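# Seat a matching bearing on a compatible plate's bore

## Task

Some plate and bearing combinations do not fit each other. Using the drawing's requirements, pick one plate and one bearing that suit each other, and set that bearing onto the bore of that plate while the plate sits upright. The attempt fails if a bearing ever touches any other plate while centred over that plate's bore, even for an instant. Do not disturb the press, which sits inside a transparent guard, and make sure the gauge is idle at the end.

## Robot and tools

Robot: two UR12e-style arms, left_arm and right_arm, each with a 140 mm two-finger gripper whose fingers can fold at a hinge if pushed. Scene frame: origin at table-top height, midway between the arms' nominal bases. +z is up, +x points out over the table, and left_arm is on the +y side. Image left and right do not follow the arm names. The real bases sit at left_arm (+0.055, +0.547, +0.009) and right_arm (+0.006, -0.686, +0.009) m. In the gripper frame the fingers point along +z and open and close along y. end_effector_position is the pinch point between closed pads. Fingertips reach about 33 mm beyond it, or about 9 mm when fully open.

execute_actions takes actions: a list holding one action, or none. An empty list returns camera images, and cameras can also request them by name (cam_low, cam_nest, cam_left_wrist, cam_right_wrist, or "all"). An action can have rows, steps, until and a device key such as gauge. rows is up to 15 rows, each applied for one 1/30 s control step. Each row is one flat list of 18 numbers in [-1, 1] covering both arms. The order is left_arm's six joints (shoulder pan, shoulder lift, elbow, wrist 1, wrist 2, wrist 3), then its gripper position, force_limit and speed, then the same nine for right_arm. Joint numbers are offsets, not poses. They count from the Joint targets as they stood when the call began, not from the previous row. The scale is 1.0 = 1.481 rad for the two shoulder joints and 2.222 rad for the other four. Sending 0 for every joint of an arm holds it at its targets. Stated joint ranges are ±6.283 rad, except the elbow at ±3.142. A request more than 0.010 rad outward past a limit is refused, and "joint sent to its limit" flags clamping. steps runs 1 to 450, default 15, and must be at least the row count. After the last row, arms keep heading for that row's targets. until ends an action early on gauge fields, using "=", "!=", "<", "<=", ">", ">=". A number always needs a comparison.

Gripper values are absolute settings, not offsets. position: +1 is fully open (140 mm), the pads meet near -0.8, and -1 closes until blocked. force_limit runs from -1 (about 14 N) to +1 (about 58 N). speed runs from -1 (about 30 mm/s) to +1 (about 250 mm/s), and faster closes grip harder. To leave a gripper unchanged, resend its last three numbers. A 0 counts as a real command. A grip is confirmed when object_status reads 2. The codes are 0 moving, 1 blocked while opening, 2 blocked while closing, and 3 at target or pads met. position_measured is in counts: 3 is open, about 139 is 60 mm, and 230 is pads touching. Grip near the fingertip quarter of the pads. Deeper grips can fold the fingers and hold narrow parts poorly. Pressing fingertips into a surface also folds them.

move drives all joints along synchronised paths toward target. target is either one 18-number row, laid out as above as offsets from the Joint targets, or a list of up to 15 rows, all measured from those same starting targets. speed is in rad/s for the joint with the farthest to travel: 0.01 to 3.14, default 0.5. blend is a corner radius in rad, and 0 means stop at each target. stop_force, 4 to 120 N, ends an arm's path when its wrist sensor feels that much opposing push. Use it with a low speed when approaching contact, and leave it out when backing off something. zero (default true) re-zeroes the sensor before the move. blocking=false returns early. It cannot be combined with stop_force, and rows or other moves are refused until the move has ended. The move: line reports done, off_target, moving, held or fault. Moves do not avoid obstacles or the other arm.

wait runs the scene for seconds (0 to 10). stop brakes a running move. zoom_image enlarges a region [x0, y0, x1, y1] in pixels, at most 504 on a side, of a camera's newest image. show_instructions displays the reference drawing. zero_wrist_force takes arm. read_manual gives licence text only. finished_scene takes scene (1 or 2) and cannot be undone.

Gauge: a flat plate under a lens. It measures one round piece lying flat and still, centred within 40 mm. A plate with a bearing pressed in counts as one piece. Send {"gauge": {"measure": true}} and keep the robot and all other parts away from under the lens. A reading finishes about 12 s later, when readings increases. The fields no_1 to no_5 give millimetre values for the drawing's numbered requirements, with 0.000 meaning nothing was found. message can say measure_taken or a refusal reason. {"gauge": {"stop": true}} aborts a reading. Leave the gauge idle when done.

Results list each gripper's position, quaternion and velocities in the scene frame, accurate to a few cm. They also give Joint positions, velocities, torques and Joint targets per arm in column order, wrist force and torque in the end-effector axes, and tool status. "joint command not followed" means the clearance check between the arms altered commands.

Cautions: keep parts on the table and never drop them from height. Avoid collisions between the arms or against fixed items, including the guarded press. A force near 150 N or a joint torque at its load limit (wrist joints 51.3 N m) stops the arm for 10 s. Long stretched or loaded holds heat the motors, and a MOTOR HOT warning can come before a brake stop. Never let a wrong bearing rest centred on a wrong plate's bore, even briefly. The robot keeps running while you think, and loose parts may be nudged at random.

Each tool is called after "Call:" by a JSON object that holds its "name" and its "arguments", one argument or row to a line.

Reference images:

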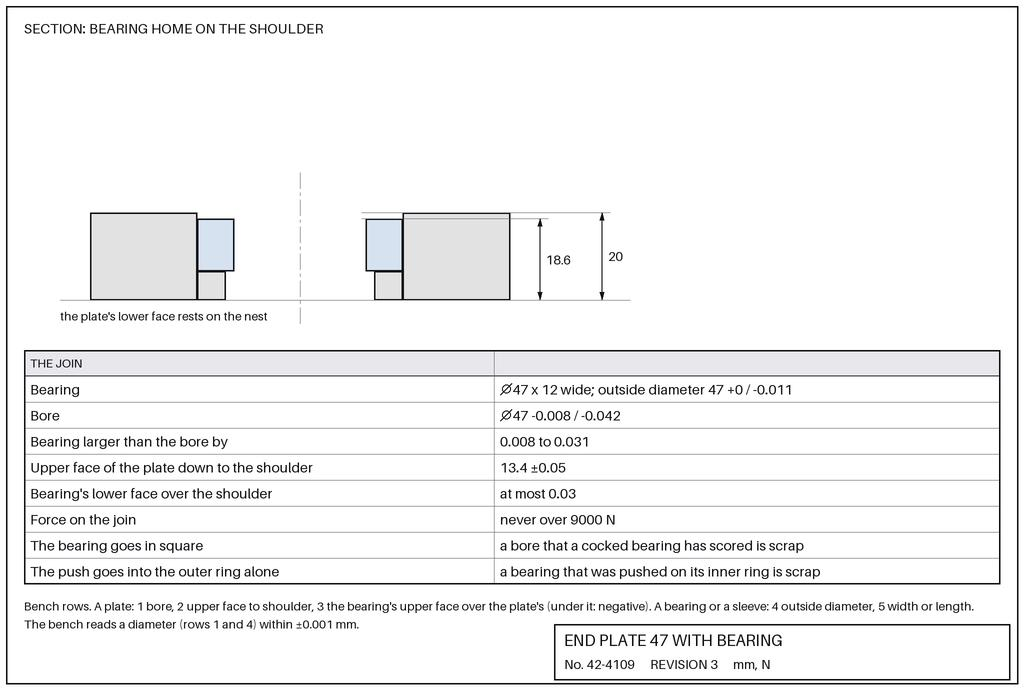

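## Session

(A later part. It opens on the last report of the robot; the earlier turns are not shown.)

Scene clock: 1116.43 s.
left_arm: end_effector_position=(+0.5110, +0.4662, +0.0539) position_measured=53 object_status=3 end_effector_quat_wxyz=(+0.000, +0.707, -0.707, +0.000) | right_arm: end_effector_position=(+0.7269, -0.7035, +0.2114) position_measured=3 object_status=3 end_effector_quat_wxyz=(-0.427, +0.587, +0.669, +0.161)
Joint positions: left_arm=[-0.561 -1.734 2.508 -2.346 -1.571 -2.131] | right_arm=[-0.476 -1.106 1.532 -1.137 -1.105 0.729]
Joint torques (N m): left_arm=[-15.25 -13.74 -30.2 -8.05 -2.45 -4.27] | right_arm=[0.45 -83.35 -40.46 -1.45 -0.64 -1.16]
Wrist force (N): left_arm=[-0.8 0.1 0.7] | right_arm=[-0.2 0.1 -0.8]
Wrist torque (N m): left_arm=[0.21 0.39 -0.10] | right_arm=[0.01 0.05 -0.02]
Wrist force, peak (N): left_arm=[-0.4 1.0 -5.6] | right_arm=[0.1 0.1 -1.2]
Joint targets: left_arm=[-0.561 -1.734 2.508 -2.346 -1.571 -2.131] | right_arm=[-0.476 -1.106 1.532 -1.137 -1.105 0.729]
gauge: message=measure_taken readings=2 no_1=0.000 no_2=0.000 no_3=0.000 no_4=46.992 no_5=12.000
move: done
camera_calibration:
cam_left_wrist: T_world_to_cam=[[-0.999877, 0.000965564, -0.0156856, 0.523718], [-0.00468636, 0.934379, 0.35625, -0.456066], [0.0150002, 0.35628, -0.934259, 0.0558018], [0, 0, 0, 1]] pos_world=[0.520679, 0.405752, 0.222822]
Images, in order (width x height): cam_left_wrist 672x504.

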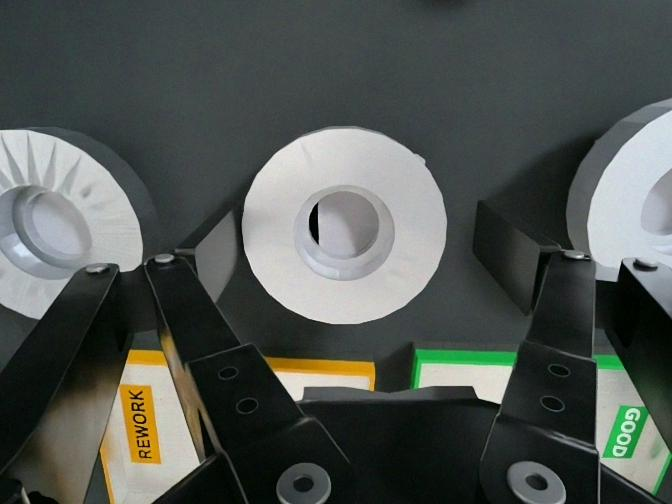

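Call:
{"name": "move", "arguments": {
  "target": [0,0,0,0,0,0,-1,-0.3,-1,0,0,0,0,0,0,1,1,1]
}}

Call:
{"name": "wait", "arguments": {
  "seconds": 1,
  "cameras": ["cam_left_wrist"]
}}

Scene clock: 1130.67 s.
left_arm: end_effector_position=(+0.5110, +0.4662, +0.0538) position_measured=84 object_status=0 end_effector_quat_wxyz=(+0.000, +0.707, -0.707, +0.000) | right_arm: end_effector_position=(+0.7269, -0.7035, +0.2114) position_measured=3 object_status=3 end_effector_quat_wxyz=(-0.427, +0.587, +0.669, +0.161)
Joint positions: left_arm=[-0.561 -1.734 2.508 -2.346 -1.571 -2.131] | right_arm=[-0.476 -1.106 1.532 -1.137 -1.105 0.729]
Joint torques (N m): left_arm=[-3.25 -14.34 -30.45 -5.37 -2.65 -3.97] | right_arm=[0.29 -82.86 -39.94 -1.15 -0.68 -1.33]
Wrist force (N): left_arm=[-1.8 2.9 -13.3] | right_arm=[-0.1 0.3 -0.8]
Wrist torque (N m): left_arm=[0.22 0.31 -0.09] | right_arm=[0.05 0.04 -0.02]
Wrist force, peak (N): left_arm=[-1.8 2.9 -13.3] | right_arm=[-0.3 0.6 -1.1]
Joint targets: left_arm=[-0.561 -1.734 2.508 -2.346 -1.571 -2.131] | right_arm=[-0.476 -1.106 1.532 -1.137 -1.105 0.729]
gauge: message=measure_taken readings=2 no_1=0.000 no_2=0.000 no_3=0.000 no_4=46.992 no_5=12.000
move: done

Scene clock: 1131.67 s.
left_arm: end_effector_position=(+0.5110, +0.4662, +0.0538) position_measured=84 object_status=2 end_effector_quat_wxyz=(+0.000, +0.707, -0.707, +0.000) | right_arm: end_effector_position=(+0.7269, -0.7035, +0.2114) position_measured=3 object_status=3 end_effector_quat_wxyz=(-0.427, +0.587, +0.669, +0.161)
Joint positions: left_arm=[-0.561 -1.734 2.508 -2.346 -1.571 -2.131] | right_arm=[-0.476 -1.106 1.532 -1.137 -1.105 0.729]
Joint torques (N m): left_arm=[-2.96 -14.68 -30.21 -3.69 -2.53 -3.84] | right_arm=[-1.76 -83.82 -40.46 -1.12 -0.53 -1.37]
Wrist force (N): left_arm=[-1.8 3.1 -13.3] | right_arm=[-0.2 0.4 -0.6]
Wrist torque (N m): left_arm=[0.26 0.31 -0.09] | right_arm=[0.08 0.05 -0.02]
Wrist force, peak (N): left_arm=[-1.7 3.0 -13.4] | right_arm=[0.0 0.3 -1.0]
Joint targets: left_arm=[-0.561 -1.734 2.508 -2.346 -1.571 -2.131] | right_arm=[-0.476 -1.106 1.532 -1.137 -1.105 0.729]
Tool commands: left_gripper/position=-1.0 left_gripper/force_limit=-0.3 left_gripper/speed=-1.0 right_gripper/position=+1.0 right_gripper/force_limit=+1.0 right_gripper/speed=+1.0
gauge: message=measure_taken readings=2 no_1=0.000 no_2=0.000 no_3=0.000 no_4=46.992 no_5=12.000
wait: 1.00 s
camera_calibration:
cam_left_wrist: T_world_to_cam=[[-0.999877, 0.000965564, -0.0156856, 0.523616], [-0.00468636, 0.934379, 0.35625, -0.456031], [0.0150002, 0.35628, -0.934259, 0.0557099], [0, 0, 0, 1]] pos_world=[0.520579, 0.405752, 0.222722]
Images, in order (width x height): cam_left_wrist 672x504.

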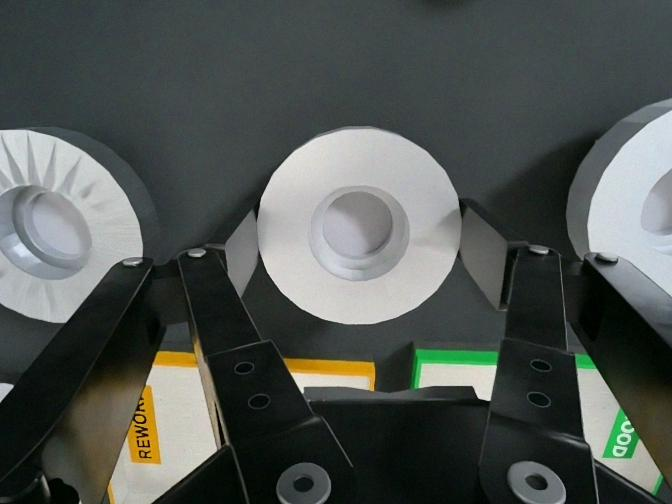

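Call:
{"name": "move", "arguments": {
  "target": [
    [0,0,0,0,0,0,0.6,-0.3,-1,0,0,0,0,0,0,1,1,1],
    [0,0,0,0,0,0.707,0.6,-0.3,-1,0,0,0,0,0,0,1,1,1],
    [0,0,0,0,0,0.707,-1,-0.3,-1,0,0,0,0,0,0,1,1,1]
  ],
  "speed": 0.8
}}

Call:
{"name": "wait", "arguments": {
  "seconds": 1,
  "cameras": ["cam_left_wrist"]
}}

Scene clock: 1157.47 s.
left_arm: end_effector_position=(+0.5111, +0.4662, +0.0538) position_measured=84 object_status=0 end_effector_quat_wxyz=(+0.000, +0.000, +1.000, +0.000) | right_arm: end_effector_position=(+0.7269, -0.7035, +0.2114) position_measured=3 object_status=3 end_effector_quat_wxyz=(-0.427, +0.587, +0.669, +0.161)
Joint positions: left_arm=[-0.561 -1.734 2.508 -2.346 -1.571 -0.56] | right_arm=[-0.476 -1.106 1.532 -1.137 -1.105 0.729]
Joint torques (N m): left_arm=[10.72 -19.1 -38.07 -3.79 -2.76 3.67] | right_arm=[2.07 -83.82 -39.95 -1.11 -0.6 -1.31]
Wrist force (N): left_arm=[2.2 1.7 -10.8] | right_arm=[-0.2 0.2 -0.8]
Wrist torque (N m): left_arm=[0.16 0.34 -0.22] | right_arm=[0.04 0.04 -0.02]
Wrist force, peak (N): left_arm=[-1.8 2.9 -13.7] | right_arm=[-0.4 0.1 -1.1]
Joint targets: left_arm=[-0.561 -1.734 2.508 -2.346 -1.571 -0.560] | right_arm=[-0.476 -1.106 1.532 -1.137 -1.105 0.729]
gauge: message=measure_taken readings=2 no_1=0.000 no_2=0.000 no_3=0.000 no_4=46.992 no_5=12.000
move: done

Scene clock: 1158.47 s.
left_arm: end_effector_position=(+0.5110, +0.4662, +0.0538) position_measured=84 object_status=2 end_effector_quat_wxyz=(+0.000, +0.000, +1.000, +0.000) | right_arm: end_effector_position=(+0.7269, -0.7035, +0.2114) position_measured=3 object_status=3 end_effector_quat_wxyz=(-0.427, +0.587, +0.669, +0.161)
Joint positions: left_arm=[-0.561 -1.734 2.508 -2.346 -1.571 -0.56] | right_arm=[-0.476 -1.106 1.532 -1.137 -1.105 0.729]
Joint torques (N m): left_arm=[12.01 -19.06 -27.54 -3.86 -2.78 3.39] | right_arm=[0.38 -82.85 -39.48 -1.36 -0.53 -1.48]
Wrist force (N): left_arm=[2.4 1.7 -10.7] | right_arm=[-0.2 0.2 -0.7]
Wrist torque (N m): left_arm=[0.16 0.30 -0.22] | right_arm=[0.04 0.04 -0.02]
Wrist force, peak (N): left_arm=[2.2 1.9 -11.0] | right_arm=[-0.1 0.2 -1.0]
Joint targets: left_arm=[-0.561 -1.734 2.508 -2.346 -1.571 -0.560] | right_arm=[-0.476 -1.106 1.532 -1.137 -1.105 0.729]
Tool commands: left_gripper/position=-1.0 left_gripper/force_limit=-0.3 left_gripper/speed=-1.0 right_gripper/position=+1.0 right_gripper/force_limit=+1.0 right_gripper/speed=+1.0
gauge: message=measure_taken readings=2 no_1=0.000 no_2=0.000 no_3=0.000 no_4=46.992 no_5=12.000
wait: 1.00 s
camera_calibration:
cam_left_wrist: T_world_to_cam=[[0.00114367, 0.999882, -0.0152988, -0.453677], [0.934299, 0.00438546, 0.356463, -0.502345], [0.356489, -0.0147013, -0.934184, 0.0541587], [0, 0, 0, 1]] pos_world=[0.450552, 0.456623, 0.222721]
Images, in order (width x height): cam_left_wrist 672x504.

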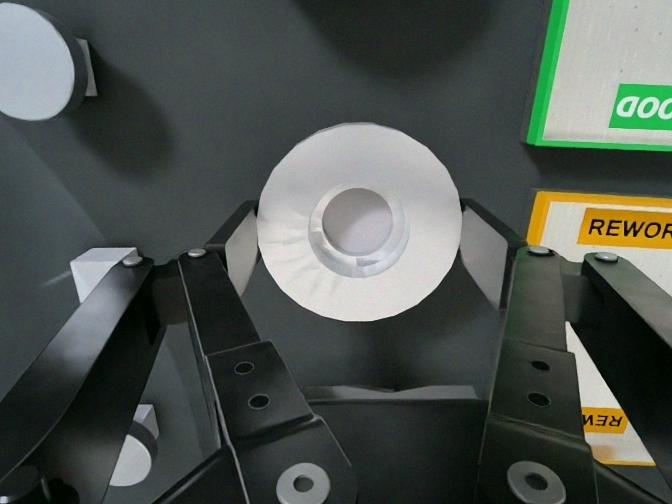

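Call:
{"name": "move", "arguments": {
  "target": [
    [0,0,0,0,0,0,0.6,-0.3,-1,0,0,0,0,0,0,1,1,1],
    [0,-0.1348,-0.079,0.1694,0,0,0.6,-0.3,-1,0,0,0,0,0,0,1,1,1],
    [0.2579,0.2167,-0.1919,0.0481,0,0.1715,0.25,-1,-0.5,0,0,0,0,0,0,1,1,1],
    [0.2579,0.2714,-0.171,-0.009,0,0.1715,0.25,-1,-0.5,0,0,0,0,0,0,1,1,1]
  ],
  "speed": [0.5,0.3,0.7,0.15],
  "blend": [0,0.05,0,0]
}}

Call:
{"name": "move", "arguments": {
  "target": [0,0,0,0,0,0,-1,-0.8,-1,0,0,0,0,0,0,1,1,1]
}}

Call:
{"name": "wait", "arguments": {
  "seconds": 1,
  "cameras": ["cam_left_wrist"]
}}

Scene clock: 1183.63 s.
left_arm: end_effector_position=(+0.7394, +0.6002, +0.0354) position_measured=98 object_status=3 end_effector_quat_wxyz=(-0.001, +0.000, +1.000, +0.000) | right_arm: end_effector_position=(+0.7269, -0.7035, +0.2114) position_measured=3 object_status=3 end_effector_quat_wxyz=(-0.427, +0.587, +0.669, +0.161)
Joint positions: left_arm=[-0.179 -1.332 2.128 -2.366 -1.571 -0.179] | right_arm=[-0.476 -1.106 1.532 -1.137 -1.105 0.729]
Joint torques (N m): left_arm=[16.68 -50.35 -28.83 -8.02 -2.77 3.73] | right_arm=[-0.25 -84.29 -39.44 -1.45 -0.53 -1.64]
Wrist force (N): left_arm=[0.2 -0.3 0.7] | right_arm=[0.0 0.4 -0.9]
Wrist torque (N m): left_arm=[0.09 0.21 -0.09] | right_arm=[0.07 0.00 -0.02]
Wrist force, peak (N): left_arm=[2.2 1.6 -11.1] | right_arm=[-0.1 0.4 -1.1]
Joint targets: left_arm=[-0.179 -1.331 2.128 -2.366 -1.571 -0.179] | right_arm=[-0.476 -1.106 1.532 -1.137 -1.105 0.729]
gauge: message=measure_taken readings=2 no_1=0.000 no_2=0.000 no_3=0.000 no_4=46.992 no_5=12.000
move: done

Scene clock: 1185.17 s.
left_arm: end_effector_position=(+0.7394, +0.6002, +0.0353) position_measured=160 object_status=2 end_effector_quat_wxyz=(-0.001, +0.000, +1.000, +0.000) | right_arm: end_effector_position=(+0.7269, -0.7035, +0.2114) position_measured=3 object_status=3 end_effector_quat_wxyz=(-0.427, +0.587, +0.669, +0.161)
Joint positions: left_arm=[-0.179 -1.331 2.128 -2.366 -1.571 -0.179] | right_arm=[-0.476 -1.106 1.532 -1.137 -1.105 0.729]
Joint torques (N m): left_arm=[14.36 -49.86 -28.63 -7.21 -2.64 3.5] | right_arm=[0.88 -83.66 -40.4 -0.89 -0.66 -1.75]
Wrist force (N): left_arm=[2.8 -0.4 -9.1] | right_arm=[-0.2 0.2 -0.7]
Wrist torque (N m): left_arm=[0.07 0.29 -0.08] | right_arm=[0.03 0.04 -0.02]
Wrist force, peak (N): left_arm=[2.8 -0.4 -9.1] | right_arm=[0.2 0.3 -1.0]
Joint targets: left_arm=[-0.179 -1.331 2.128 -2.366 -1.571 -0.179] | right_arm=[-0.476 -1.106 1.532 -1.137 -1.105 0.729]
gauge: message=measure_taken readings=2 no_1=0.000 no_2=0.000 no_3=0.000 no_4=46.992 no_5=12.000
move: done

Scene clock: 1186.17 s.
left_arm: end_effector_position=(+0.7394, +0.6002, +0.0353) position_measured=160 object_status=2 end_effector_quat_wxyz=(-0.001, +0.000, +1.000, +0.000) | right_arm: end_effector_position=(+0.7269, -0.7035, +0.2114) position_measured=3 object_status=3 end_effector_quat_wxyz=(-0.427, +0.587, +0.669, +0.161)
Joint positions: left_arm=[-0.179 -1.331 2.128 -2.366 -1.571 -0.179] | right_arm=[-0.476 -1.106 1.532 -1.137 -1.105 0.729]
Joint torques (N m): left_arm=[12.91 -51.06 -28.8 -5.49 -2.82 3.67] | right_arm=[-1.47 -81.87 -40.89 -1.18 -0.62 -1.5]
Wrist force (N): left_arm=[2.7 -0.1 -9.2] | right_arm=[-0.2 0.0 -0.7]
Wrist torque (N m): left_arm=[0.14 0.31 -0.09] | right_arm=[-0.01 0.05 -0.02]
Wrist force, peak (N): left_arm=[3.1 -0.2 -9.1] | right_arm=[-0.1 0.2 -1.1]
Joint targets: left_arm=[-0.179 -1.331 2.128 -2.366 -1.571 -0.179] | right_arm=[-0.476 -1.106 1.532 -1.137 -1.105 0.729]
Tool commands: left_gripper/position=-1.0 left_gripper/force_limit=-0.8 left_gripper/speed=-1.0 right_gripper/position=+1.0 right_gripper/force_limit=+1.0 right_gripper/speed=+1.0
gauge: message=measure_taken readings=2 no_1=0.000 no_2=0.000 no_3=0.000 no_4=46.992 no_5=12.000
wait: 1.00 s
camera_calibration:
cam_left_wrist: T_world_to_cam=[[0.000115066, 0.999889, -0.0149275, -0.587385], [0.935063, 0.00518392, 0.354443, -0.71062], [0.354481, -0.0139989, -0.934959, -0.0414815], [0, 0, 0, 1]] pos_world=[0.679247, 0.590423, 0.204322]
Images, in order (width x height): cam_left_wrist 672x504.

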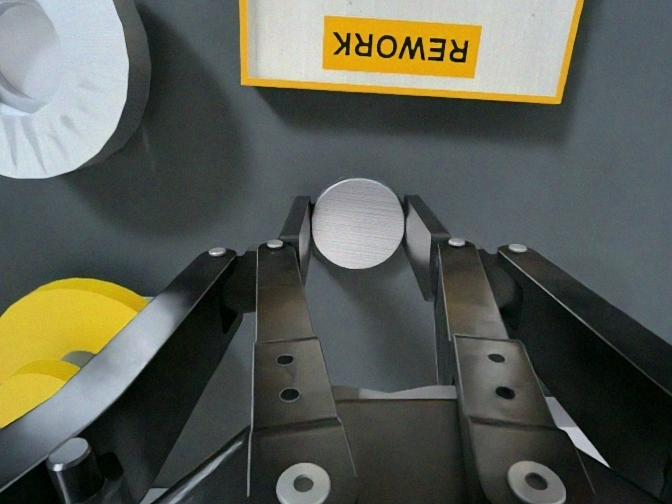

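Call:
{"name": "move", "arguments": {
  "target": [
    [0,-0.0548,-0.0209,0.0574,0,0,-1,-0.8,-1,0,0,0,0,0,0,1,1,1],
    [-0.05,-0.15,0,0.14,0,0,-1,-0.8,-1,0,0,0,0,0,0,1,1,1],
    [-0.2581,-0.3558,0.1334,0.1029,0,-0.172,-1,-0.8,-1,0,0,0,0,0,0,1,1,1],
    [-0.2581,-0.3079,0.1578,0.0466,0,-0.172,-1,-0.8,-1,0,0,0,0,0,0,1,1,1]
  ],
  "speed": [0.1,0.4,0.5,0.1],
  "blend": [0.02,0.1,0,0],
  "cameras": ["cam_left_wrist"]
}}

Call:
{"name": "move", "arguments": {
  "target": [0,0.0094,0.0039,-0.0102,0,0,-1,-0.8,-1,0,0,0,0,0,0,1,1,1],
  "speed": 0.01,
  "stop_force": 4,
  "cameras": ["cam_left_wrist"]
}}

Call:
{"name": "zoom_image", "arguments": {
  "camera": "cam_left_wrist",
  "region": [286, 150, 426, 290]
}}

Scene clock: 1212.60 s.
left_arm: end_effector_position=(+0.5104, +0.4665, +0.0830) position_measured=160 object_status=2 end_effector_quat_wxyz=(+0.000, +0.000, +1.000, +0.000) | right_arm: end_effector_position=(+0.7269, -0.7035, +0.2114) position_measured=3 object_status=3 end_effector_quat_wxyz=(-0.427, +0.587, +0.669, +0.161)
Joint positions: left_arm=[-0.561 -1.788 2.479 -2.262 -1.571 -0.561] | right_arm=[-0.476 -1.106 1.532 -1.137 -1.105 0.729]
Joint torques (N m): left_arm=[-17.44 -10.81 -32.02 -7.99 -2.77 -4.11] | right_arm=[-0.5 -82.89 -39.37 -1.41 -0.24 -1.7]
Wrist force (N): left_arm=[-0.1 0.1 1.6] | right_arm=[0.0 0.4 -0.7]
Wrist torque (N m): left_arm=[0.15 0.25 -0.04] | right_arm=[0.08 0.01 -0.02]
Wrist force, peak (N): left_arm=[2.9 -0.2 -9.4] | right_arm=[-0.2 0.5 -1.1]
Joint targets: left_arm=[-0.561 -1.788 2.479 -2.262 -1.571 -0.561] | right_arm=[-0.476 -1.106 1.532 -1.137 -1.105 0.729]
gauge: message=measure_taken readings=2 no_1=0.000 no_2=0.000 no_3=0.000 no_4=46.992 no_5=12.000
move: done; blend cut to 0.0918 rad at target 2
camera_calibration:
cam_left_wrist: T_world_to_cam=[[0.000285672, 0.999883, -0.0153014, -0.453041], [0.934378, 0.00518475, 0.356246, -0.512576], [0.356284, -0.0143991, -0.934267, 0.0817221], [0, 0, 0, 1]] pos_world=[0.449953, 0.456822, 0.252021]
Images, in order (width x height): cam_left_wrist 672x504.

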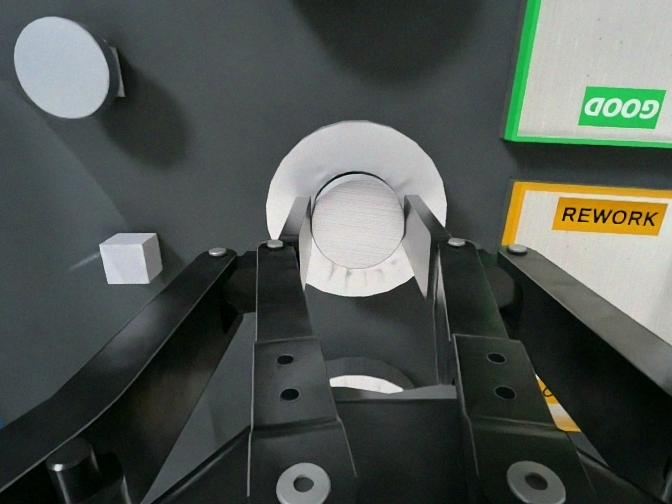

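Scene clock: 1215.80 s.
left_arm: end_effector_position=(+0.5104, +0.4665, +0.0757) position_measured=160 object_status=2 end_effector_quat_wxyz=(+0.000, +0.000, +1.000, +0.000) | right_arm: end_effector_position=(+0.7269, -0.7035, +0.2114) position_measured=3 object_status=3 end_effector_quat_wxyz=(-0.427, +0.587, +0.669, +0.161)
Joint positions: left_arm=[-0.561 -1.775 2.487 -2.283 -1.571 -0.561] | right_arm=[-0.476 -1.106 1.532 -1.137 -1.105 0.729]
Joint torques (N m): left_arm=[-15.38 -36.46 -42.69 -2.12 -2.9 -4.28] | right_arm=[-1.4 -82.97 -40.07 -1 -0.42 -1.67]
Wrist force (N): left_arm=[-1.6 -0.8 -2.0] | right_arm=[-0.3 0.2 -0.6]
Wrist torque (N m): left_arm=[0.19 0.31 -0.03] | right_arm=[0.02 0.07 -0.02]
Wrist force, peak (N): left_arm=[1.8 0.9 -10.4] | right_arm=[-0.2 0.3 -1.1]
Joint targets: left_arm=[-0.561 -1.775 2.487 -2.283 -1.571 -0.561] | right_arm=[-0.476 -1.106 1.532 -1.137 -1.105 0.729]
gauge: message=measure_taken readings=2 no_1=0.000 no_2=0.000 no_3=0.000 no_4=46.992 no_5=12.000
move: contact (left_arm)
camera_calibration:
cam_left_wrist: T_world_to_cam=[[0.000286668, 0.999883, -0.0153011, -0.453154], [0.934344, 0.00518505, 0.356334, -0.509947], [0.356371, -0.0143986, -0.934234, 0.0747607], [0, 0, 0, 1]] pos_world=[0.449953, 0.456822, 0.244621]
Images, in order (width x height): cam_left_wrist 672x504.

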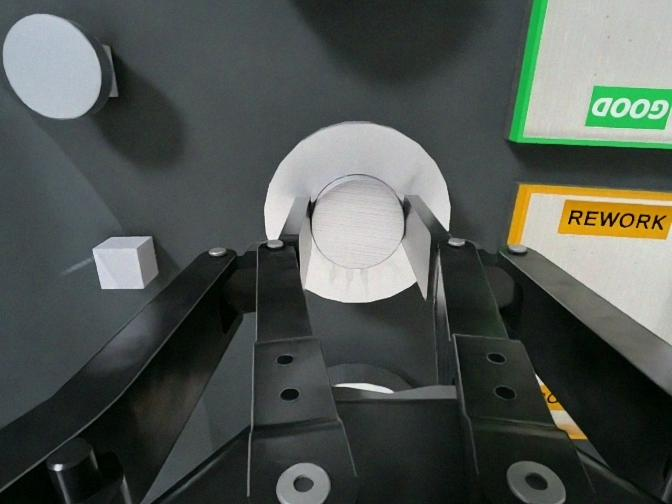

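Scaled by 3.600 from the camera's 672x504 image, which has a finer 960x720 frame.

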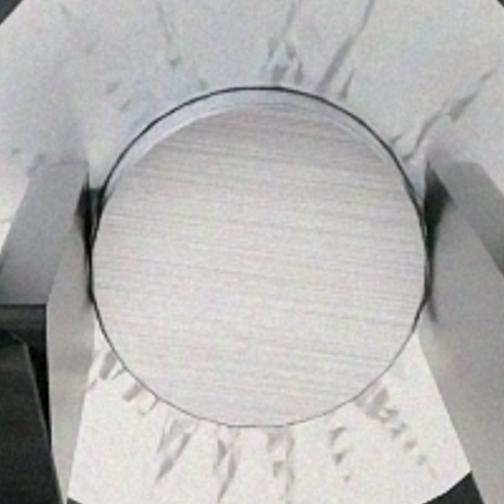

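Call:
{"name": "move", "arguments": {
  "target": [0,0,0,0,0,0,0.175,-0.8,-1,0,0,0,0,0,0,1,1,1],
  "cameras": ["cam_left_wrist"]
}}

Call:
{"name": "zoom_image", "arguments": {
  "camera": "cam_left_wrist",
  "region": [286, 150, 426, 290]
}}

Scene clock: 1233.80 s.
left_arm: end_effector_position=(+0.5105, +0.4665, +0.0757) position_measured=107 object_status=0 end_effector_quat_wxyz=(+0.000, +0.000, +1.000, +0.000) | right_arm: end_effector_position=(+0.7269, -0.7035, +0.2114) position_measured=3 object_status=3 end_effector_quat_wxyz=(-0.427, +0.587, +0.669, +0.161)
Joint positions: left_arm=[-0.561 -1.775 2.487 -2.283 -1.571 -0.561] | right_arm=[-0.476 -1.106 1.532 -1.137 -1.105 0.729]
Joint torques (N m): left_arm=[-15.26 -37.68 -42.58 -5.44 -2.8 -4.17] | right_arm=[0.8 -85.89 -40.4 -1.22 -0.2 -1.22]
Wrist force (N): left_arm=[-0.2 0.2 0.9] | right_arm=[-0.1 0.3 -0.9]
Wrist torque (N m): left_arm=[0.21 0.27 -0.03] | right_arm=[0.06 0.03 -0.02]
Wrist force, peak (N): left_arm=[-1.5 -1.0 -1.9] | right_arm=[-0.1 0.3 -1.2]
Joint targets: left_arm=[-0.561 -1.775 2.487 -2.283 -1.571 -0.561] | right_arm=[-0.476 -1.106 1.532 -1.137 -1.105 0.729]
gauge: message=measure_taken readings=2 no_1=0.000 no_2=0.000 no_3=0.000 no_4=46.992 no_5=12.000
move: done
camera_calibration:
cam_left_wrist: T_world_to_cam=[[0.000286668, 0.999883, -0.0153011, -0.453054], [0.934344, 0.00518505, 0.356334, -0.509946], [0.356371, -0.0143986, -0.934234, 0.0747592], [0, 0, 0, 1]] pos_world=[0.449953, 0.456722, 0.244621]
Images, in order (width x height): cam_left_wrist 672x504.

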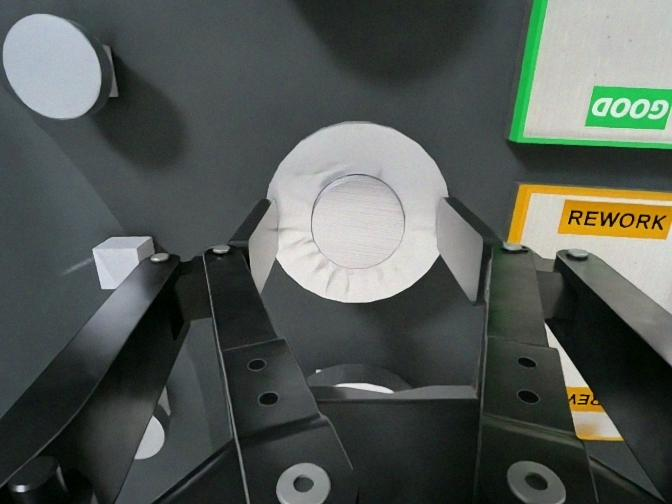

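Scaled by 3.600 from the camera's 672x504 image, which has a finer 960x720 frame.

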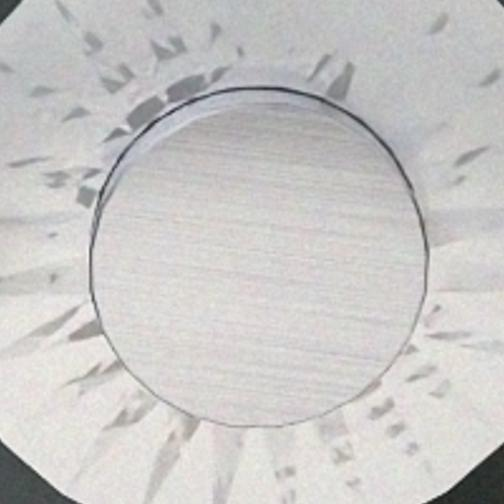

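Flat and centred. Raise the hand and finish.

Call:
{"name": "move", "arguments": {
  "target": [0,-0.108,-0.0695,0.141,0,0,0.175,-0.8,-1,0,0,0,0,0,0,1,1,1],
  "speed": 0.15,
  "cameras": ["cam_left_wrist"]
}}

Scene clock: 1241.80 s.
left_arm: end_effector_position=(+0.5110, +0.4661, +0.2004) position_measured=107 object_status=3 end_effector_quat_wxyz=(+0.001, +0.000, +1.000, +0.000) | right_arm: end_effector_position=(+0.7269, -0.7035, +0.2114) position_measured=3 object_status=3 end_effector_quat_wxyz=(-0.427, +0.587, +0.669, +0.161)
Joint positions: left_arm=[-0.561 -1.935 2.333 -1.97 -1.571 -0.561] | right_arm=[-0.476 -1.106 1.532 -1.137 -1.105 0.729]
Joint torques (N m): left_arm=[-15.07 -30.36 -52.54 -3.15 -2.88 -3.91] | right_arm=[-1.87 -86.04 -40.19 -1.3 -0.05 -1.6]
Wrist force (N): left_arm=[-0.4 0.1 0.7] | right_arm=[0.1 0.2 -0.8]
Wrist torque (N m): left_arm=[0.13 0.34 -0.05] | right_arm=[0.03 -0.01 -0.02]
Wrist force, peak (N): left_arm=[-0.3 0.2 1.5] | right_arm=[0.3 0.4 -1.1]
Joint targets: left_arm=[-0.561 -1.935 2.332 -1.969 -1.571 -0.561] | right_arm=[-0.476 -1.106 1.532 -1.137 -1.105 0.729]
gauge: message=measure_taken readings=2 no_1=0.000 no_2=0.000 no_3=0.000 no_4=46.992 no_5=12.000
move: done
camera_calibration:
cam_left_wrist: T_world_to_cam=[[0.000292656, 0.999875, -0.0158396, -0.450745], [0.934028, 0.0053846, 0.35716, -0.55501], [0.3572, -0.0148992, -0.933909, 0.190847], [0, 0, 0, 1]] pos_world=[0.450356, 0.45652, 0.369321]
Images, in order (width x height): cam_left_wrist 672x504.

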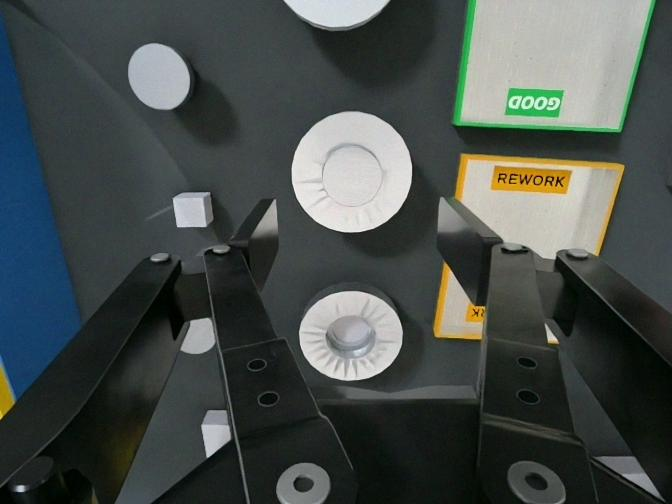

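Call:
{"name": "finished_scene", "arguments": {
  "scene": 1
}}

The scene is finished: the task was done.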